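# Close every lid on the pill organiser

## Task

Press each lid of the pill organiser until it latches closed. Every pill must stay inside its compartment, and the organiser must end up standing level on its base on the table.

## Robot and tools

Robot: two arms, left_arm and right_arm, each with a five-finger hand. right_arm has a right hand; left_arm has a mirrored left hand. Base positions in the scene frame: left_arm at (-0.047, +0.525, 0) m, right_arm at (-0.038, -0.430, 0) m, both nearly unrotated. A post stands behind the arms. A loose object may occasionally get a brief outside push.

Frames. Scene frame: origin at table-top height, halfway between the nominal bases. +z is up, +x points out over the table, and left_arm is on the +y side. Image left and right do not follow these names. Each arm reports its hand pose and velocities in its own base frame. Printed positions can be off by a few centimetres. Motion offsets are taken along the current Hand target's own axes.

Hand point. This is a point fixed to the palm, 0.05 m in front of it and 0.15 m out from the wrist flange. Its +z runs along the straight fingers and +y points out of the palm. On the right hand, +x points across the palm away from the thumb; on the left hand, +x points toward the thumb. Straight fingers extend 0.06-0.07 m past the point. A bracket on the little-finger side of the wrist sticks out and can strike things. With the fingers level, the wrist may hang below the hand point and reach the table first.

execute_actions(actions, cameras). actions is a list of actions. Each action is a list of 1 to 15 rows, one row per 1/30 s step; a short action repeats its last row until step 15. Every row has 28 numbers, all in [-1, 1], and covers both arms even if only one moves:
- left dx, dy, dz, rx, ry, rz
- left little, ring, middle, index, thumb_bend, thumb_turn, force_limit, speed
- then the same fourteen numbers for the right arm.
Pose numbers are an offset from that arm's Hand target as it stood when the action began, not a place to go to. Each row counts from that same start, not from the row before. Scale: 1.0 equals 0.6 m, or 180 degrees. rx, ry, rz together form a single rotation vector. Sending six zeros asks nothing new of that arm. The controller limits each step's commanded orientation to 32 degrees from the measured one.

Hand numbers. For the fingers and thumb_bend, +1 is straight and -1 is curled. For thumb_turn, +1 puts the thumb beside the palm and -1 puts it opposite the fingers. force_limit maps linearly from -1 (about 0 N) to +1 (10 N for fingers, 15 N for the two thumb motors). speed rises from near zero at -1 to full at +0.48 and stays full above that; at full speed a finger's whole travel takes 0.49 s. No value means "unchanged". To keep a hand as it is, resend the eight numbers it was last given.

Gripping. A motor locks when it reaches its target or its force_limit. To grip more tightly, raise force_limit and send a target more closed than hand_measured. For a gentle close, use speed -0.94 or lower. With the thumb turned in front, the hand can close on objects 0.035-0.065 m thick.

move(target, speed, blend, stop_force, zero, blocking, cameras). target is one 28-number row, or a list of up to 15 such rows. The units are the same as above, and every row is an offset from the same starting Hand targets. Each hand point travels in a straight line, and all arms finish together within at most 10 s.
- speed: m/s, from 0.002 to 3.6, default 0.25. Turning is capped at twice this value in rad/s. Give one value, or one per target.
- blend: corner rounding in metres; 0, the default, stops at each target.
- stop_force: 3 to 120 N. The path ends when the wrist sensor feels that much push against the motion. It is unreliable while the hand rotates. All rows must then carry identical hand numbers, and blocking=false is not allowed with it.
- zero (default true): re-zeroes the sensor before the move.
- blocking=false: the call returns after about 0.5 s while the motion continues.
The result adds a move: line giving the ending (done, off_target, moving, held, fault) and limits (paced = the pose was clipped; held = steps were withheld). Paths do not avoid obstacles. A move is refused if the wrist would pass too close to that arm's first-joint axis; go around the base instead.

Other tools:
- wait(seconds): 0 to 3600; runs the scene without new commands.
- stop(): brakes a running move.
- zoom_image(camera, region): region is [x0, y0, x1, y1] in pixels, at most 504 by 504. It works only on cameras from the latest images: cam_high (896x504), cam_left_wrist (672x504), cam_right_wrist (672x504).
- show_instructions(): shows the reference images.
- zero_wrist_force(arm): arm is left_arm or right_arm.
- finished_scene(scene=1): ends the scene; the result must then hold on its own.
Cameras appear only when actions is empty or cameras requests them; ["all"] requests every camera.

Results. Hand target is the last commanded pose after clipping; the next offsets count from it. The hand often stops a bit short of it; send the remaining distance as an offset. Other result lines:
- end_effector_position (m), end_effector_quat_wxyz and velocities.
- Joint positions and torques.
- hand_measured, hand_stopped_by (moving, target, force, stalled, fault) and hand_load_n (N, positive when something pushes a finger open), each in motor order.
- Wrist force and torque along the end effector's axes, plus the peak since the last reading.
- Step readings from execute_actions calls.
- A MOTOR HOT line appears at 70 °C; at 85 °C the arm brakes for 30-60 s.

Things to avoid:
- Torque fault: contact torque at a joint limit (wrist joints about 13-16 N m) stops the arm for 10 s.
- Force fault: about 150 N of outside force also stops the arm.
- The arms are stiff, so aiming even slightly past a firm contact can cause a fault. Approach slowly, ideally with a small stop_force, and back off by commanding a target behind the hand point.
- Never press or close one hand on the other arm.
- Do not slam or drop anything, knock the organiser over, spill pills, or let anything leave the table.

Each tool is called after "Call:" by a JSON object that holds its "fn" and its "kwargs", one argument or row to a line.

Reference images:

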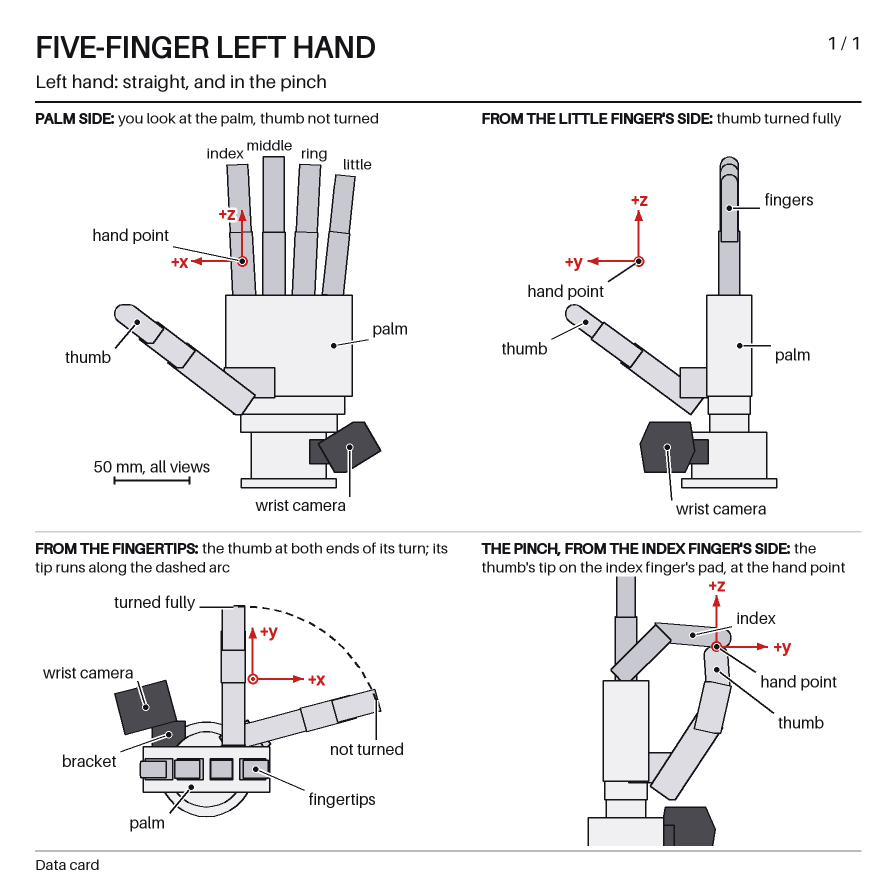

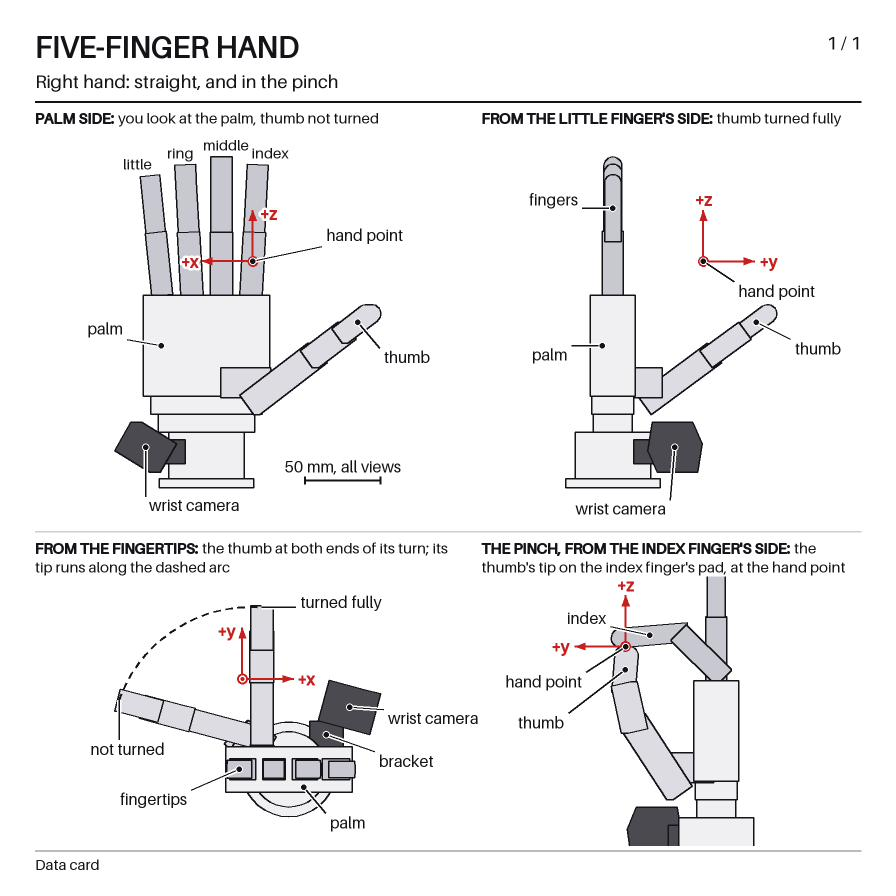

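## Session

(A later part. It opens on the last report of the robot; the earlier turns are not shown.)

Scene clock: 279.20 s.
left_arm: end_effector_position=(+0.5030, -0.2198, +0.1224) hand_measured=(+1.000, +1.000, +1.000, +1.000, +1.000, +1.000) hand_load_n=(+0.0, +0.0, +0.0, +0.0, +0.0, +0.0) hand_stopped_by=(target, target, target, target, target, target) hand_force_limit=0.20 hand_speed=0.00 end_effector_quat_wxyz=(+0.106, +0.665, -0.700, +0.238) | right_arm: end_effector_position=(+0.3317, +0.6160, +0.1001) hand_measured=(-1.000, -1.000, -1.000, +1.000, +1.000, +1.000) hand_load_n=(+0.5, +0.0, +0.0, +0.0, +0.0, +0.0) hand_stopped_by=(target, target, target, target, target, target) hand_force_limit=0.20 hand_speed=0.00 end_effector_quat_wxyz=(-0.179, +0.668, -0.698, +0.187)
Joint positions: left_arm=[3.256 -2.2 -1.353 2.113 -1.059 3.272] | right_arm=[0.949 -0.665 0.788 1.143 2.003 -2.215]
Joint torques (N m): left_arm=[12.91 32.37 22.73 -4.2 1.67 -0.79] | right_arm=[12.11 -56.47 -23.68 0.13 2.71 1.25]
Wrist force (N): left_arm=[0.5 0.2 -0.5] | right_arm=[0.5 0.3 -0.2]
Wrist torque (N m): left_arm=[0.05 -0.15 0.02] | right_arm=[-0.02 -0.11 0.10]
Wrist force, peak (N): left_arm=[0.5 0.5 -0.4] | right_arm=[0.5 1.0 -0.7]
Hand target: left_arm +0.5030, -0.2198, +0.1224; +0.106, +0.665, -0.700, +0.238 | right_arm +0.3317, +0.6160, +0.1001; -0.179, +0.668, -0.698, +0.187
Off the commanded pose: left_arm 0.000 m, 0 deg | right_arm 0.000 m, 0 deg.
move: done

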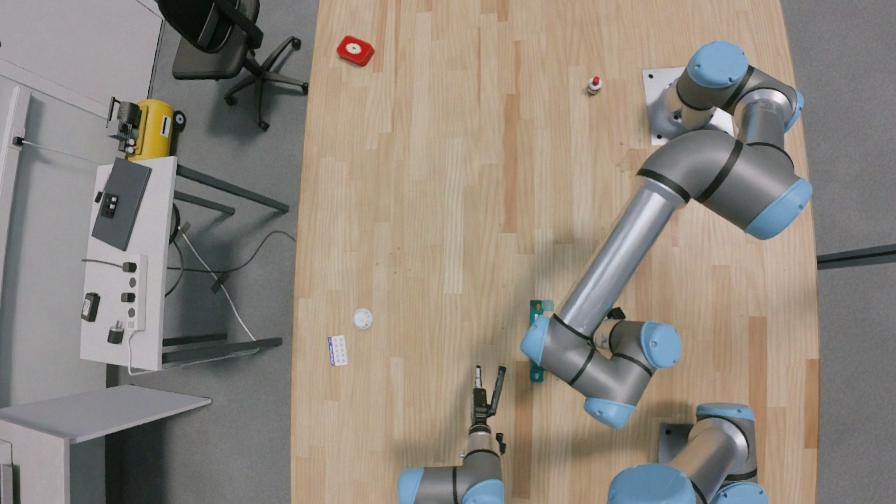

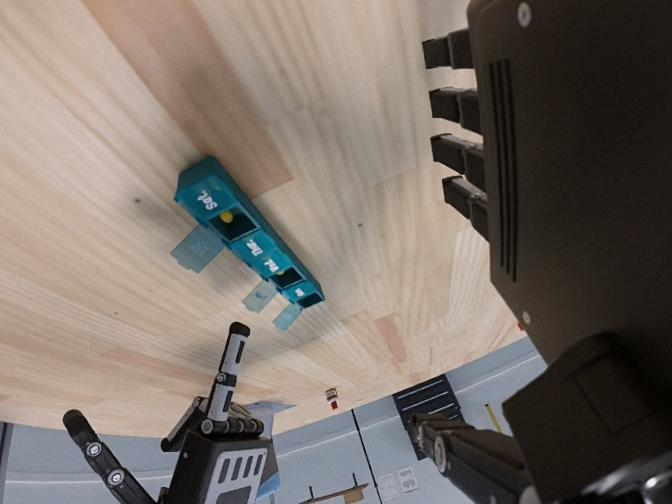

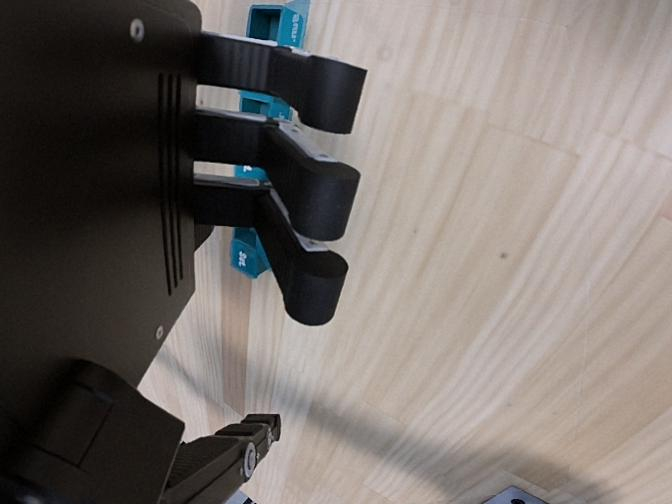

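Call:
{"fn": "zoom_image", "kwargs": {
  "camera": "cam_left_wrist",
  "region": [160, 150, 260, 250]
}}

Call:
{"fn": "zoom_image", "kwargs": {
  "camera": "cam_left_wrist",
  "region": [230, 240, 350, 360]
}}

Call:
{"fn": "zoom_image", "kwargs": {
  "camera": "cam_left_wrist",
  "region": [0, 0, 504, 504]
}}

Scaled by 5.040 from the camera's image (finer frame: 960x720).

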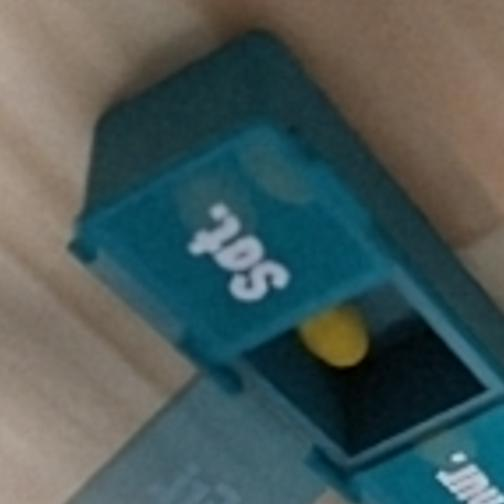

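Scaled by 4.200 from the camera's image (finer frame: 960x720).

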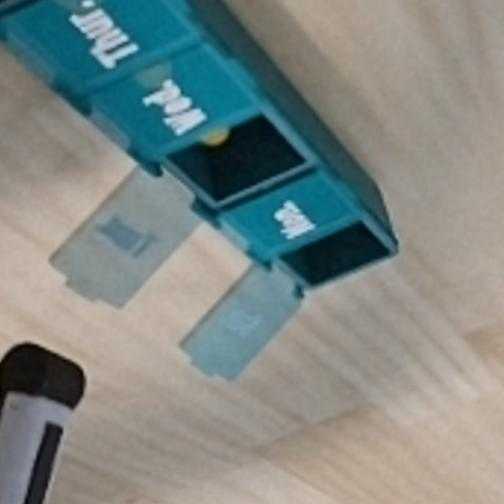

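Scaled by 1.000.

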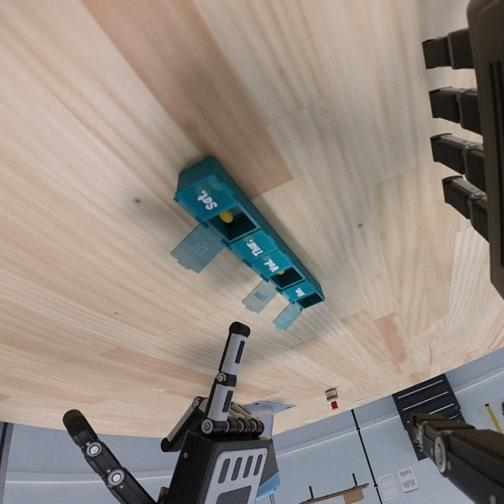

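Call:
{"fn": "move", "kwargs": {
  "target": [0,0,0,0,0,0,1,1,1,1,1,1,0.2,0,-0.0367,0.098,-0.029,0.0556,0,0,1,-1,-1,-1,1,1,0.2,0],
  "cameras": ["all"],
  "speed": 0.1
}}

Call:
{"fn": "zoom_image", "kwargs": {
  "camera": "cam_left_wrist",
  "region": [100, 130, 350, 380]
}}

Call:
{"fn": "zoom_image", "kwargs": {
  "camera": "cam_right_wrist",
  "region": [180, 0, 430, 250]
}}

Scene clock: 361.20 s.
left_arm: end_effector_position=(+0.5030, -0.2198, +0.1224) hand_measured=(+1.000, +1.000, +1.000, +1.000, +1.000, +1.000) hand_load_n=(+0.0, +0.0, +0.0, +0.0, +0.0, +0.0) hand_stopped_by=(target, target, target, target, target, target) hand_force_limit=0.20 hand_speed=0.00 end_effector_quat_wxyz=(+0.106, +0.665, -0.700, +0.238) | right_arm: end_effector_position=(+0.2731, +0.6407, +0.0857) hand_measured=(+1.000, -1.000, -1.000, -1.000, +1.000, +1.000) hand_load_n=(+0.0, +0.0, +0.0, +0.0, +0.0, +0.0) hand_stopped_by=(target, target, target, target, target, target) hand_force_limit=0.20 hand_speed=0.00 end_effector_quat_wxyz=(-0.236, +0.650, -0.679, +0.247)
Joint positions: left_arm=[3.256 -2.2 -1.353 2.113 -1.059 3.272] | right_arm=[1.109 -0.677 0.884 1.037 2.199 -2.095]
Joint torques (N m): left_arm=[13.56 32.46 23.58 -4.23 1.7 -0.77] | right_arm=[0.18 -55.44 -23.01 4.19 1.02 -1.37]
Wrist force (N): left_arm=[0.4 0.2 -0.2] | right_arm=[0.5 0.6 -0.4]
Wrist torque (N m): left_arm=[0.03 -0.13 0.02] | right_arm=[0.00 -0.10 0.00]
Wrist force, peak (N): left_arm=[0.6 0.5 -0.3] | right_arm=[0.3 1.5 -0.7]
Hand target: left_arm +0.5030, -0.2198, +0.1224; +0.106, +0.665, -0.700, +0.238 | right_arm +0.2731, +0.6407, +0.0858; -0.236, +0.650, -0.679, +0.247
Off the commanded pose: left_arm 0.000 m, 0 deg | right_arm 0.000 m, 0 deg.
move: done

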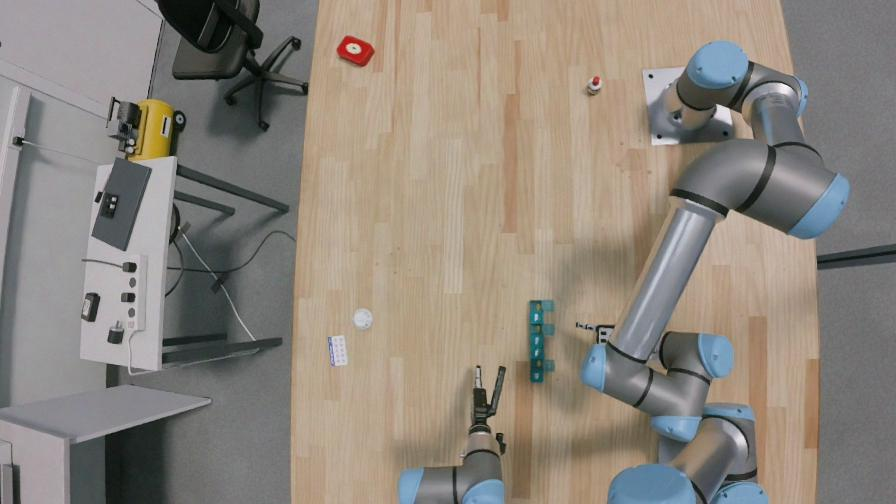

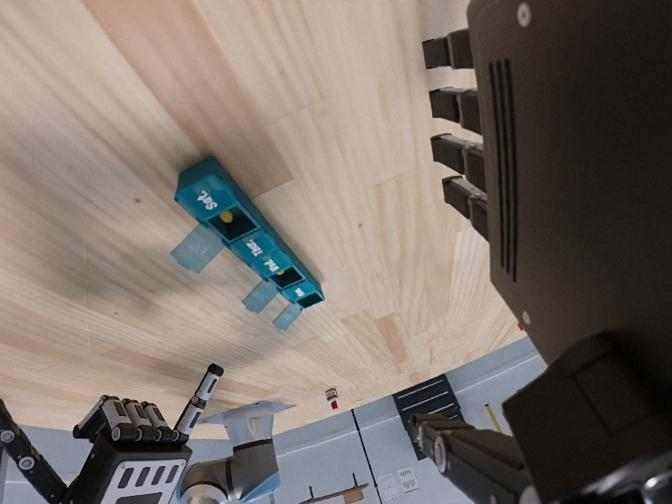

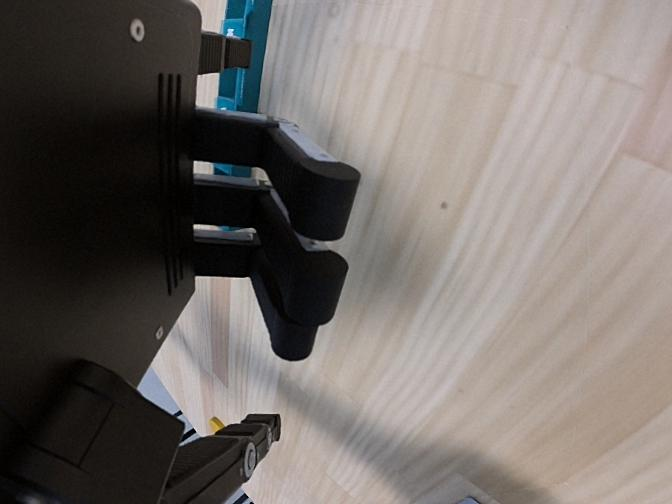

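Scaled by 2.016 from the camera's image (finer frame: 960x720).

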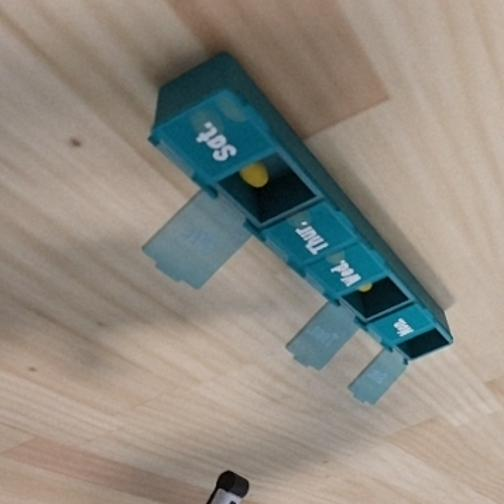

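Scaled by 2.016 from the camera's image (finer frame: 960x720).

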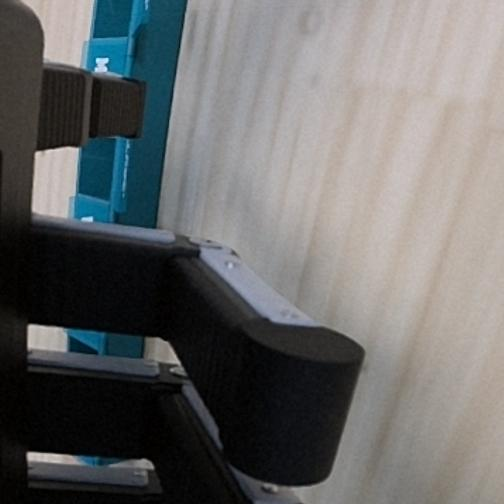

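Call:
{"fn": "zoom_image", "kwargs": {
  "camera": "cam_right_wrist",
  "region": [200, 0, 290, 130]
}}

Call:
{"fn": "zoom_image", "kwargs": {
  "camera": "cam_high",
  "region": [520, 290, 620, 390]
}}

Scaled by 3.877 from the camera's image (finer frame: 960x720).

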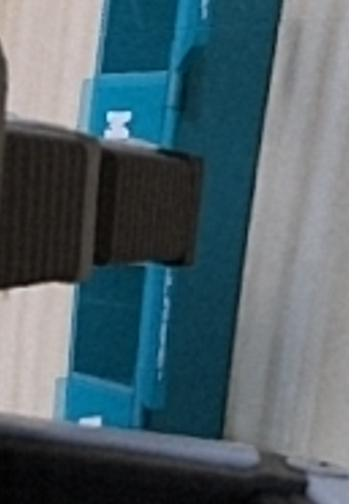

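Scaled by 5.040.

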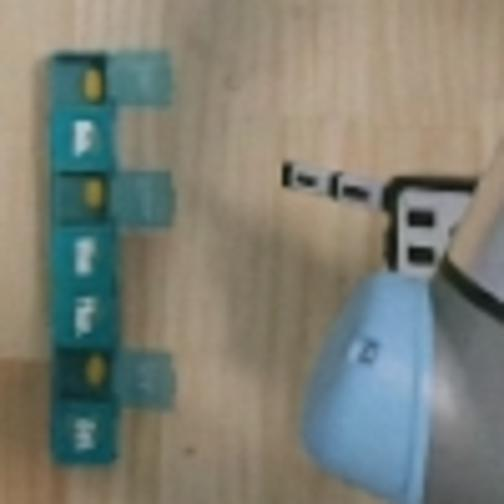

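Call:
{"fn": "move", "kwargs": {
  "target": [0,0,0,0,0,0,1,1,1,1,1,1,0.2,0,-0.03,0.0227,0.079,0,0,0,1,-1,-1,-1,1,1,0.2,0],
  "cameras": ["all"],
  "speed": 0.05,
  "stop_force": 8
}}

Call:
{"fn": "zoom_image", "kwargs": {
  "camera": "cam_left_wrist",
  "region": [160, 180, 350, 370]
}}

Call:
{"fn": "zoom_image", "kwargs": {
  "camera": "cam_right_wrist",
  "region": [190, 0, 320, 130]
}}

Call:
{"fn": "zoom_image", "kwargs": {
  "camera": "cam_high",
  "region": [520, 290, 620, 390]
}}

Scene clock: 426.10 s.
left_arm: end_effector_position=(+0.5030, -0.2198, +0.1224) hand_measured=(+1.000, +1.000, +1.000, +1.000, +1.000, +1.000) hand_load_n=(+0.0, +0.0, +0.0, +0.0, +0.0, +0.0) hand_stopped_by=(target, target, target, target, target, target) hand_force_limit=0.20 hand_speed=0.00 end_effector_quat_wxyz=(+0.106, +0.665, -0.700, +0.238) | right_arm: end_effector_position=(+0.2939, +0.6577, +0.0407) hand_measured=(+1.000, -1.000, -1.000, -1.000, +1.000, +1.000) hand_load_n=(+0.0, +0.0, +0.0, +0.0, +0.0, +0.0) hand_stopped_by=(target, target, target, target, target, target) hand_force_limit=0.20 hand_speed=0.00 end_effector_quat_wxyz=(-0.236, +0.650, -0.679, +0.247)
Joint positions: left_arm=[3.256 -2.2 -1.353 2.113 -1.059 3.272] | right_arm=[1.092 -0.58 0.814 0.998 2.193 -2.115]
Joint torques (N m): left_arm=[13.56 32.57 22.46 -4.09 1.58 -0.76] | right_arm=[13.39 -56.12 -11.34 3.4 2.47 2.45]
Wrist force (N): left_arm=[0.6 0.3 -0.3] | right_arm=[0.2 0.6 -0.4]
Wrist torque (N m): left_arm=[0.07 -0.16 0.02] | right_arm=[-0.02 -0.06 0.11]
Wrist force, peak (N): left_arm=[0.6 0.4 -0.4] | right_arm=[0.6 0.0 -1.2]
Hand target: left_arm +0.5030, -0.2198, +0.1224; +0.106, +0.665, -0.700, +0.238 | right_arm +0.2939, +0.6577, +0.0407; -0.236, +0.650, -0.679, +0.247
Off the commanded pose: left_arm 0.000 m, 0 deg | right_arm 0.000 m, 0 deg.
move: done

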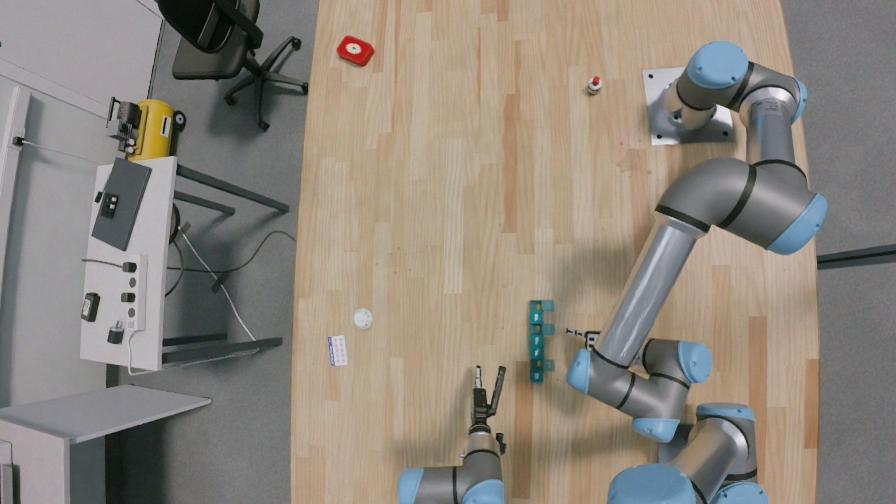

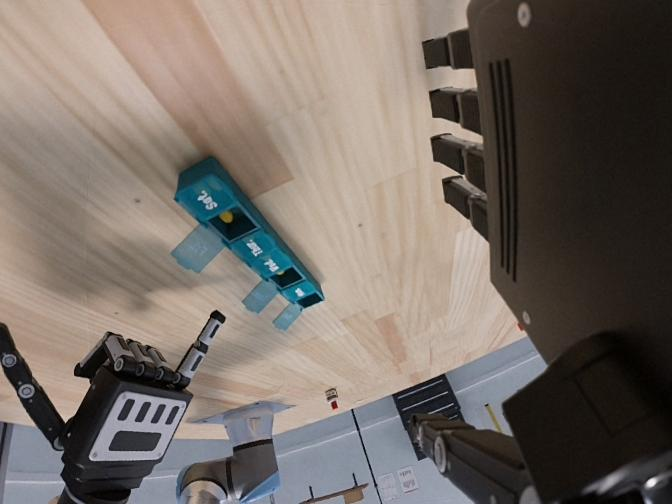

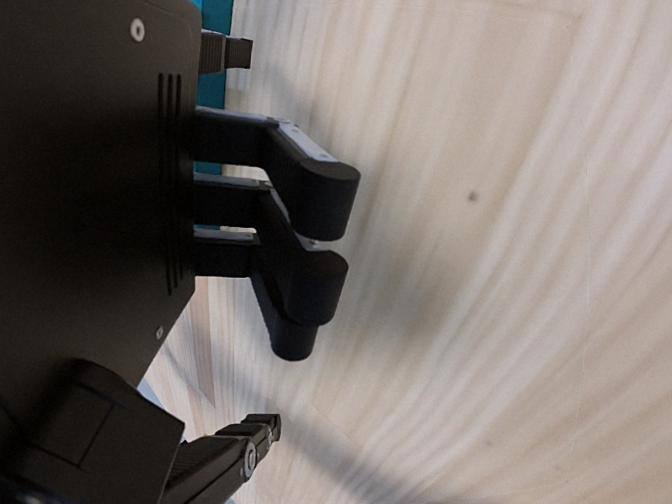

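Scaled by 2.653 from the camera's image (finer frame: 960x720).

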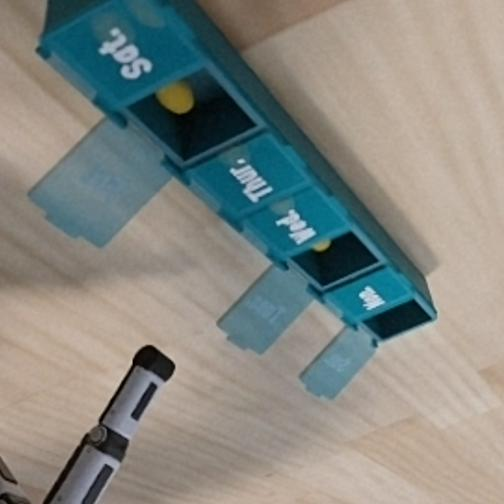

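Scaled by 3.877 from the camera's image (finer frame: 960x720).

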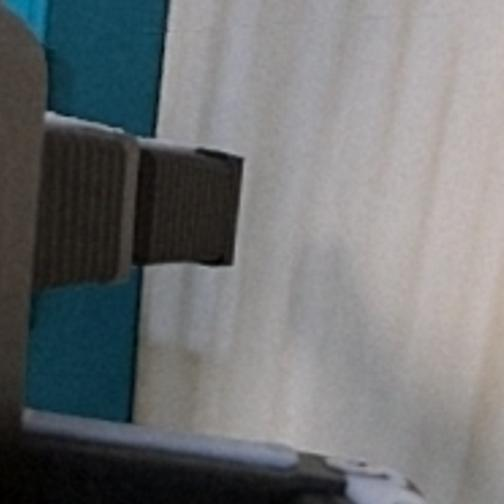

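Scaled by 5.040.

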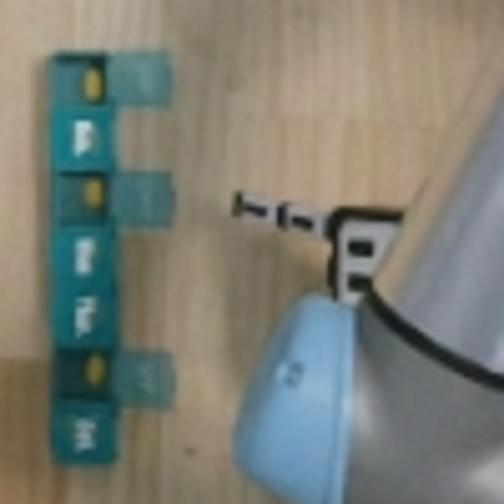

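Call:
{"fn": "move", "kwargs": {
  "target": [0,0,0,0,0,0,1,1,1,1,1,1,0.2,0,0.0033,-0.0281,0.0236,0,0,0,1,-1,-1,-1,1,1,0.2,0],
  "cameras": ["all"],
  "speed": 0.05,
  "stop_force": 6
}}

Call:
{"fn": "zoom_image", "kwargs": {
  "camera": "cam_left_wrist",
  "region": [160, 180, 350, 370]
}}

Call:
{"fn": "zoom_image", "kwargs": {
  "camera": "cam_right_wrist",
  "region": [190, 0, 320, 130]
}}

Call:
{"fn": "zoom_image", "kwargs": {
  "camera": "cam_high",
  "region": [520, 290, 620, 390]
}}

Scene clock: 441.00 s.
left_arm: end_effector_position=(+0.5030, -0.2198, +0.1224) hand_measured=(+1.000, +1.000, +1.000, +1.000, +1.000, +1.000) hand_load_n=(+0.0, +0.0, +0.0, +0.0, +0.0, +0.0) hand_stopped_by=(target, target, target, target, target, target) hand_force_limit=0.20 hand_speed=0.00 end_effector_quat_wxyz=(+0.106, +0.665, -0.700, +0.238) | right_arm: end_effector_position=(+0.3158, +0.6548, +0.0407) hand_measured=(+1.000, -1.000, -1.000, -1.000, +1.000, +1.000) hand_load_n=(+0.0, +0.0, +0.0, +0.0, +0.0, -0.5) hand_stopped_by=(target, target, target, target, target, target) hand_force_limit=0.20 hand_speed=0.00 end_effector_quat_wxyz=(-0.236, +0.650, -0.679, +0.247)
Joint positions: left_arm=[3.256 -2.2 -1.353 2.113 -1.059 3.272] | right_arm=[1.06 -0.572 0.794 0.988 2.182 -2.152]
Joint torques (N m): left_arm=[12 32.01 22.65 -4.24 1.69 -0.62] | right_arm=[12.58 -59.67 -11.75 2.42 2.99 2.78]
Wrist force (N): left_arm=[0.3 0.3 -0.2] | right_arm=[0.5 0.9 -0.3]
Wrist torque (N m): left_arm=[0.06 -0.10 0.00] | right_arm=[0.03 -0.10 0.13]
Wrist force, peak (N): left_arm=[0.5 0.2 -0.6] | right_arm=[0.4 1.5 -0.9]
Hand target: left_arm +0.5030, -0.2198, +0.1224; +0.106, +0.665, -0.700, +0.238 | right_arm +0.3158, +0.6548, +0.0407; -0.236, +0.650, -0.679, +0.247
Off the commanded pose: left_arm 0.000 m, 0 deg | right_arm 0.000 m, 0 deg.
move: done

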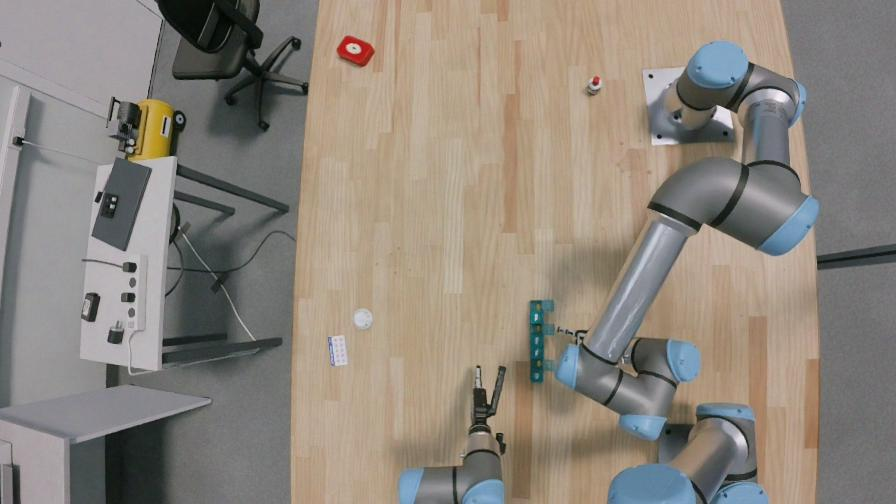

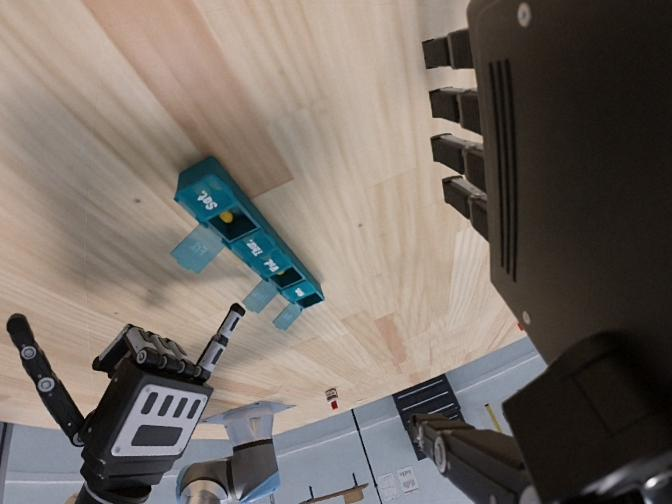

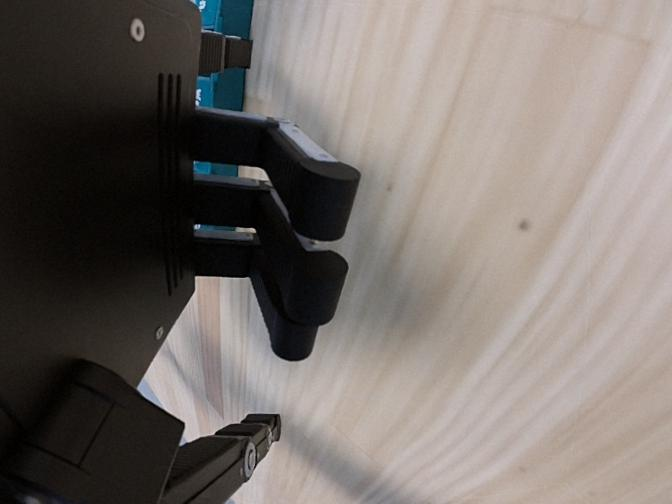

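Scaled by 2.653 from the camera's image (finer frame: 960x720).

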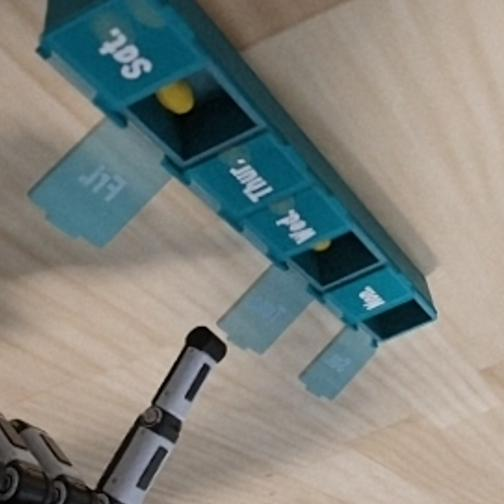

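Scaled by 3.877 from the camera's image (finer frame: 960x720).

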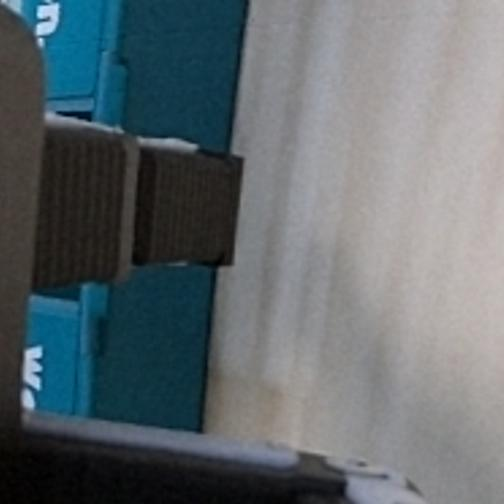

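Scaled by 5.040.

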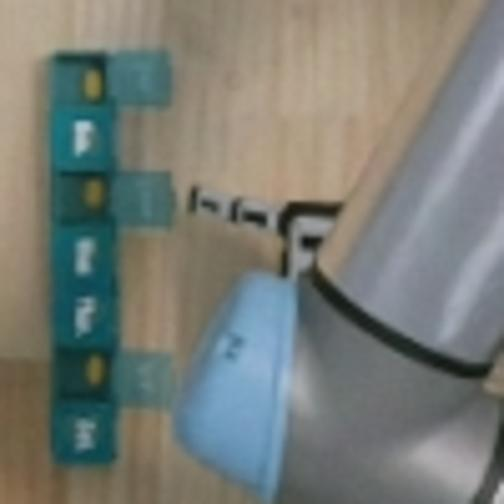

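Call:
{"fn": "move", "kwargs": {
  "target": [
    [0,0,0,0,0,0,1,1,1,1,1,1,0.2,0,0,0.0129,0.0153,0,0,0,1,-1,-1,-1,1,1,0.2,0],
    [0,0,0,0,0,0,1,1,1,1,1,1,0.2,0,0,-0.006,0.029,0,0,0,1,-1,-1,-1,1,1,0.2,0]
  ],
  "cameras": ["all"],
  "speed": 0.04,
  "stop_force": 5
}}

Call:
{"fn": "zoom_image", "kwargs": {
  "camera": "cam_left_wrist",
  "region": [160, 180, 350, 370]
}}

Call:
{"fn": "zoom_image", "kwargs": {
  "camera": "cam_right_wrist",
  "region": [190, 0, 320, 130]
}}

Call:
{"fn": "zoom_image", "kwargs": {
  "camera": "cam_high",
  "region": [520, 290, 620, 390]
}}

Scene clock: 482.83 s.
left_arm: end_effector_position=(+0.5030, -0.2198, +0.1224) hand_measured=(+1.000, +1.000, +1.000, +1.000, +1.000, +1.000) hand_load_n=(+0.0, +0.0, +0.0, +0.0, +0.0, +0.0) hand_stopped_by=(target, target, target, target, target, target) hand_force_limit=0.20 hand_speed=0.00 end_effector_quat_wxyz=(+0.106, +0.665, -0.700, +0.238) | right_arm: end_effector_position=(+0.3298, +0.6541, +0.0296) hand_measured=(+1.000, -1.000, -1.000, -1.000, +1.000, +1.000) hand_load_n=(+0.0, +0.0, +0.0, +0.0, +0.0, +0.0) hand_stopped_by=(target, target, target, target, target, target) hand_force_limit=0.20 hand_speed=0.00 end_effector_quat_wxyz=(-0.236, +0.650, -0.679, +0.247)
Joint positions: left_arm=[3.256 -2.2 -1.353 2.113 -1.059 3.272] | right_arm=[1.041 -0.554 0.785 0.967 2.176 -2.174]
Joint torques (N m): left_arm=[13.14 32.76 22.42 -4.25 1.58 -0.74] | right_arm=[12.11 -59.6 -10.97 0.28 2.84 2.19]
Wrist force (N): left_arm=[0.5 0.3 -0.2] | right_arm=[0.4 0.3 -0.3]
Wrist torque (N m): left_arm=[0.05 -0.13 0.01] | right_arm=[-0.07 -0.08 0.11]
Wrist force, peak (N): left_arm=[0.6 0.5 -0.5] | right_arm=[0.3 1.4 -0.7]
Hand target: left_arm +0.5030, -0.2198, +0.1224; +0.106, +0.665, -0.700, +0.238 | right_arm +0.3298, +0.6541, +0.0296; -0.236, +0.650, -0.679, +0.247
Off the commanded pose: left_arm 0.000 m, 0 deg | right_arm 0.000 m, 0 deg.
move: done

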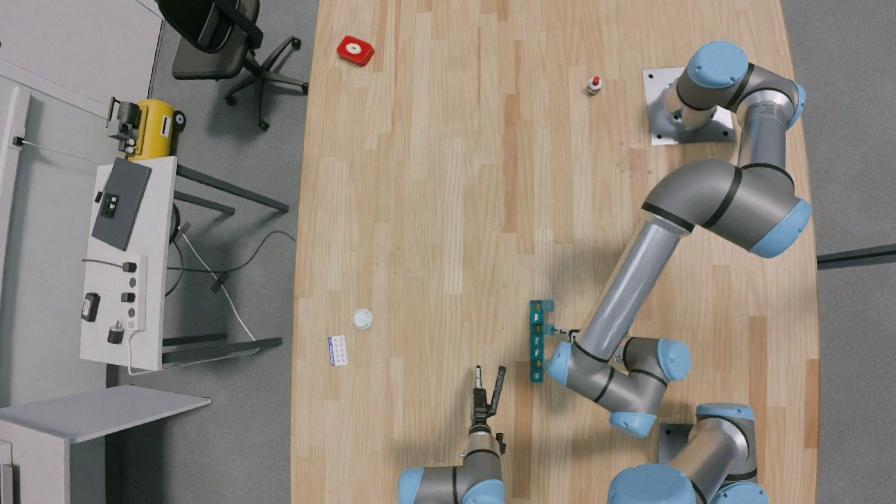

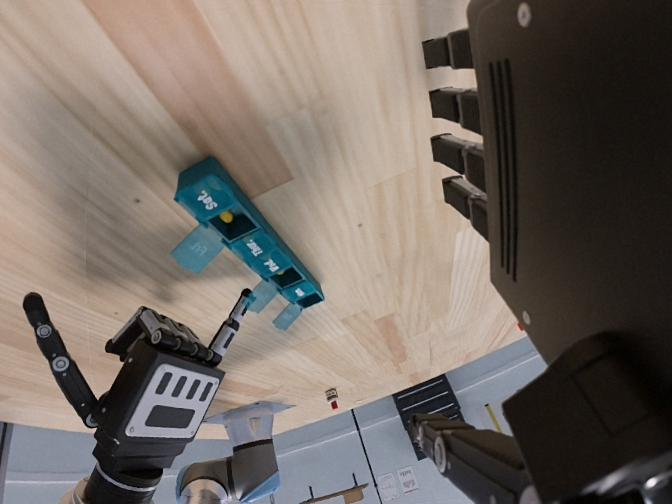

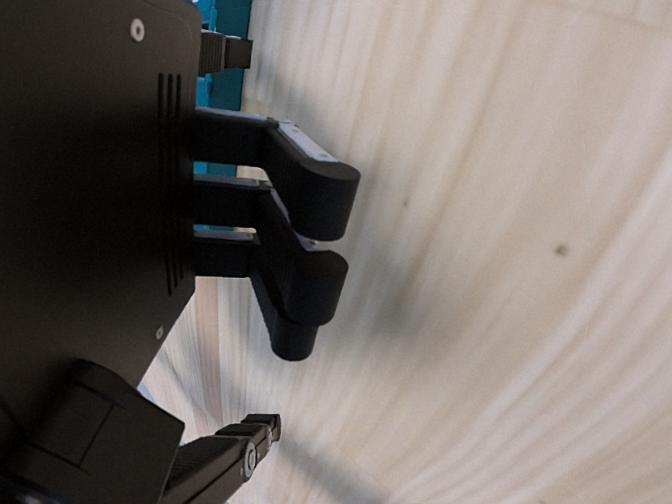

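Scaled by 2.653 from the camera's image (finer frame: 960x720).

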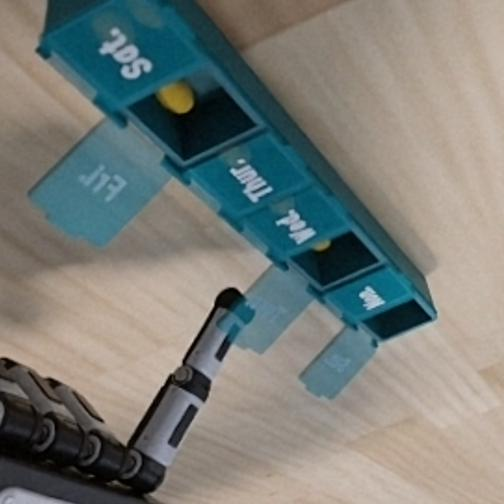

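Scaled by 3.877 from the camera's image (finer frame: 960x720).

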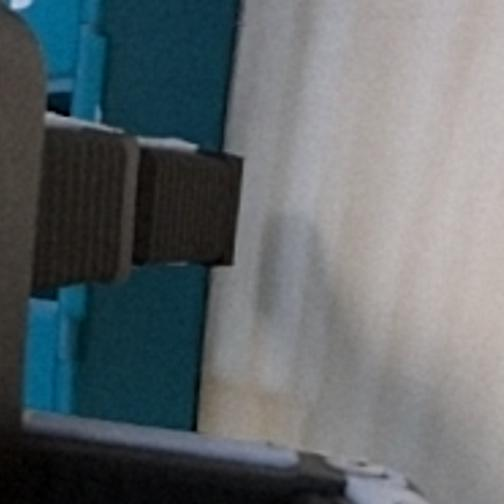

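Scaled by 5.040.

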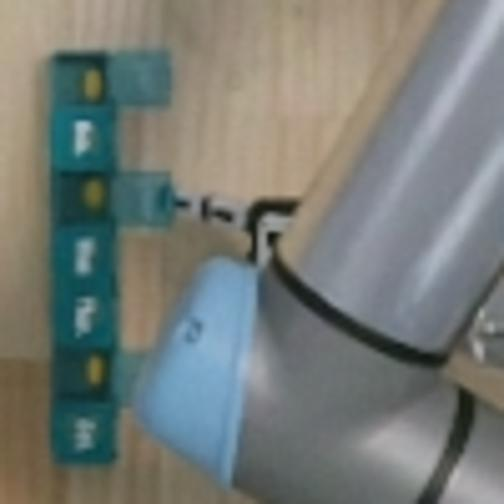

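Call:
{"fn": "move", "kwargs": {
  "target": [0,0,0,0,0,0,1,1,1,1,1,1,0.2,0,0,-0.0213,-0.006,0,0,0,1,-1,-1,-1,1,1,0.2,0],
  "cameras": ["all"],
  "speed": 0.03,
  "stop_force": 5
}}

Call:
{"fn": "zoom_image", "kwargs": {
  "camera": "cam_left_wrist",
  "region": [160, 180, 350, 370]
}}

Call:
{"fn": "zoom_image", "kwargs": {
  "camera": "cam_right_wrist",
  "region": [190, 0, 320, 130]
}}

Call:
{"fn": "zoom_image", "kwargs": {
  "camera": "cam_high",
  "region": [520, 290, 620, 390]
}}

Scene clock: 495.90 s.
left_arm: end_effector_position=(+0.5030, -0.2198, +0.1224) hand_measured=(+1.000, +1.000, +1.000, +1.000, +1.000, +1.000) hand_load_n=(+0.0, +0.0, +0.0, +0.0, +0.0, +0.0) hand_stopped_by=(target, target, target, target, target, target) hand_force_limit=0.20 hand_speed=0.00 end_effector_quat_wxyz=(+0.106, +0.665, -0.700, +0.238) | right_arm: end_effector_position=(+0.3372, +0.6538, +0.0406) hand_measured=(+1.000, -1.000, -1.000, -1.000, +1.000, +1.000) hand_load_n=(+0.0, +0.5, +0.0, +0.0, +0.0, +0.0) hand_stopped_by=(target, target, target, target, target, target) hand_force_limit=0.20 hand_speed=0.00 end_effector_quat_wxyz=(-0.236, +0.650, -0.679, +0.247)
Joint positions: left_arm=[3.256 -2.2 -1.353 2.113 -1.059 3.272] | right_arm=[1.031 -0.556 0.758 0.989 2.172 -2.185]
Joint torques (N m): left_arm=[12.12 33.19 22.12 -4.25 1.53 -0.64] | right_arm=[11.91 -47.29 -11.66 -0.21 2.43 2.5]
Wrist force (N): left_arm=[0.2 0.4 -0.3] | right_arm=[0.4 0.7 -0.2]
Wrist torque (N m): left_arm=[0.07 -0.10 0.00] | right_arm=[-0.01 -0.08 0.12]
Wrist force, peak (N): left_arm=[0.6 0.5 -0.3] | right_arm=[0.5 1.2 -0.3]
Hand target: left_arm +0.5030, -0.2198, +0.1224; +0.106, +0.665, -0.700, +0.238 | right_arm +0.3372, +0.6538, +0.0406; -0.236, +0.650, -0.679, +0.247
Off the commanded pose: left_arm 0.000 m, 0 deg | right_arm 0.000 m, 0 deg.
move: done

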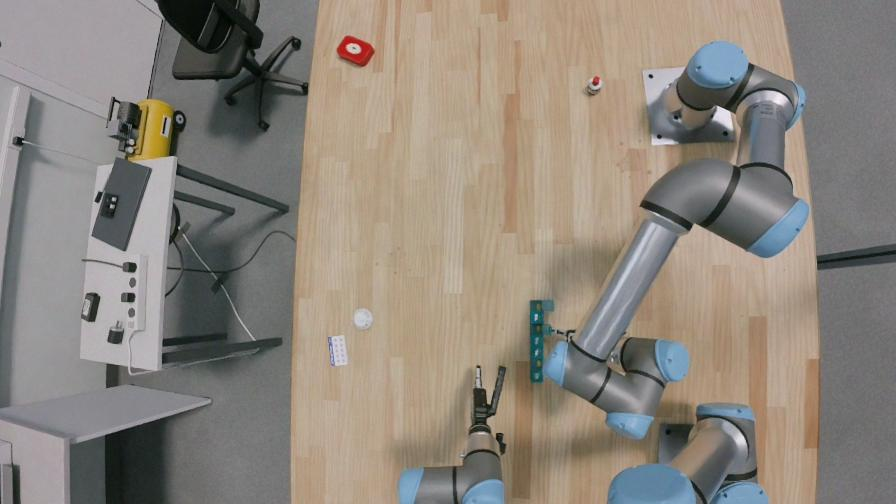

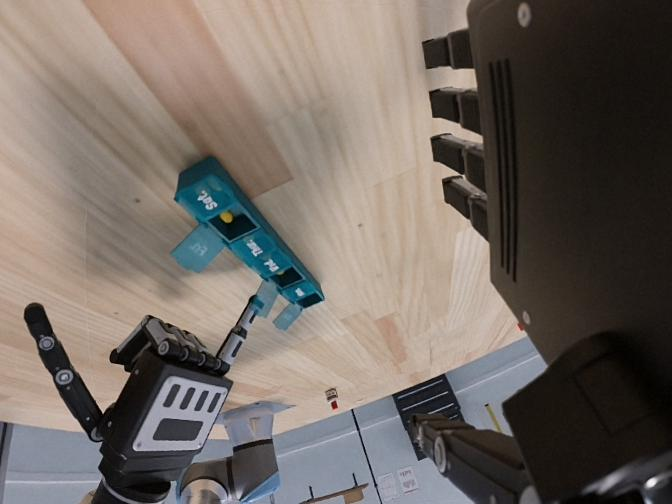

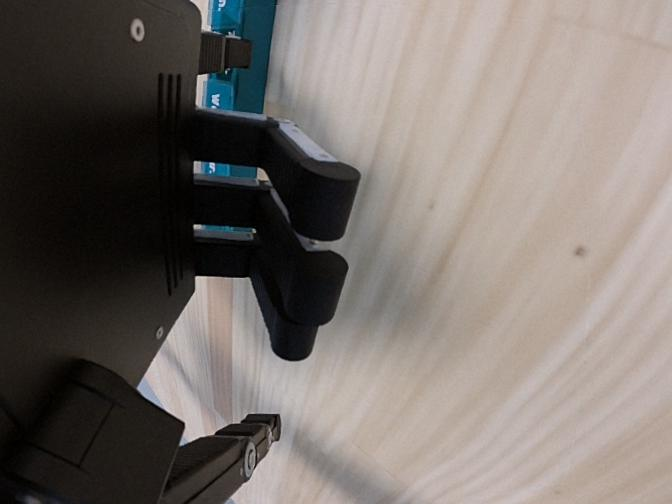

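Scaled by 2.653 from the camera's image (finer frame: 960x720).

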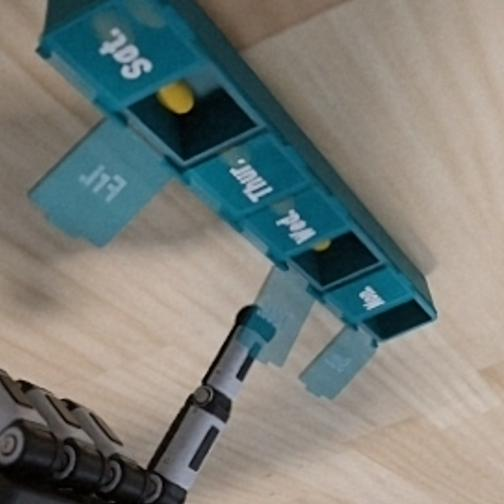

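Scaled by 3.877 from the camera's image (finer frame: 960x720).

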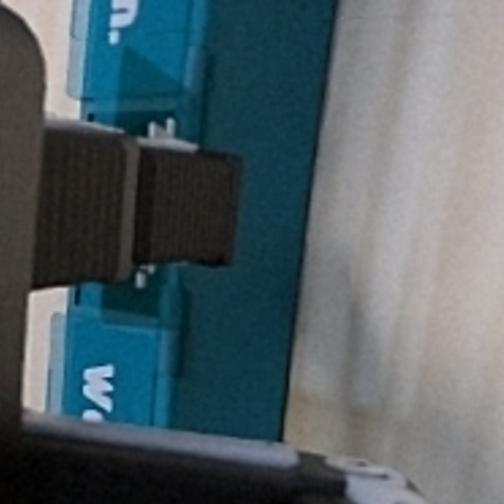

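Scaled by 5.040.

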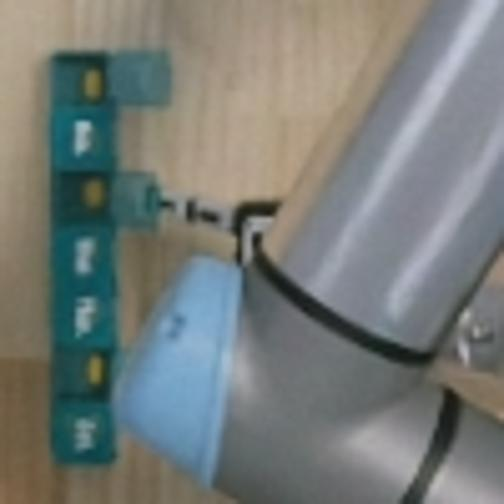

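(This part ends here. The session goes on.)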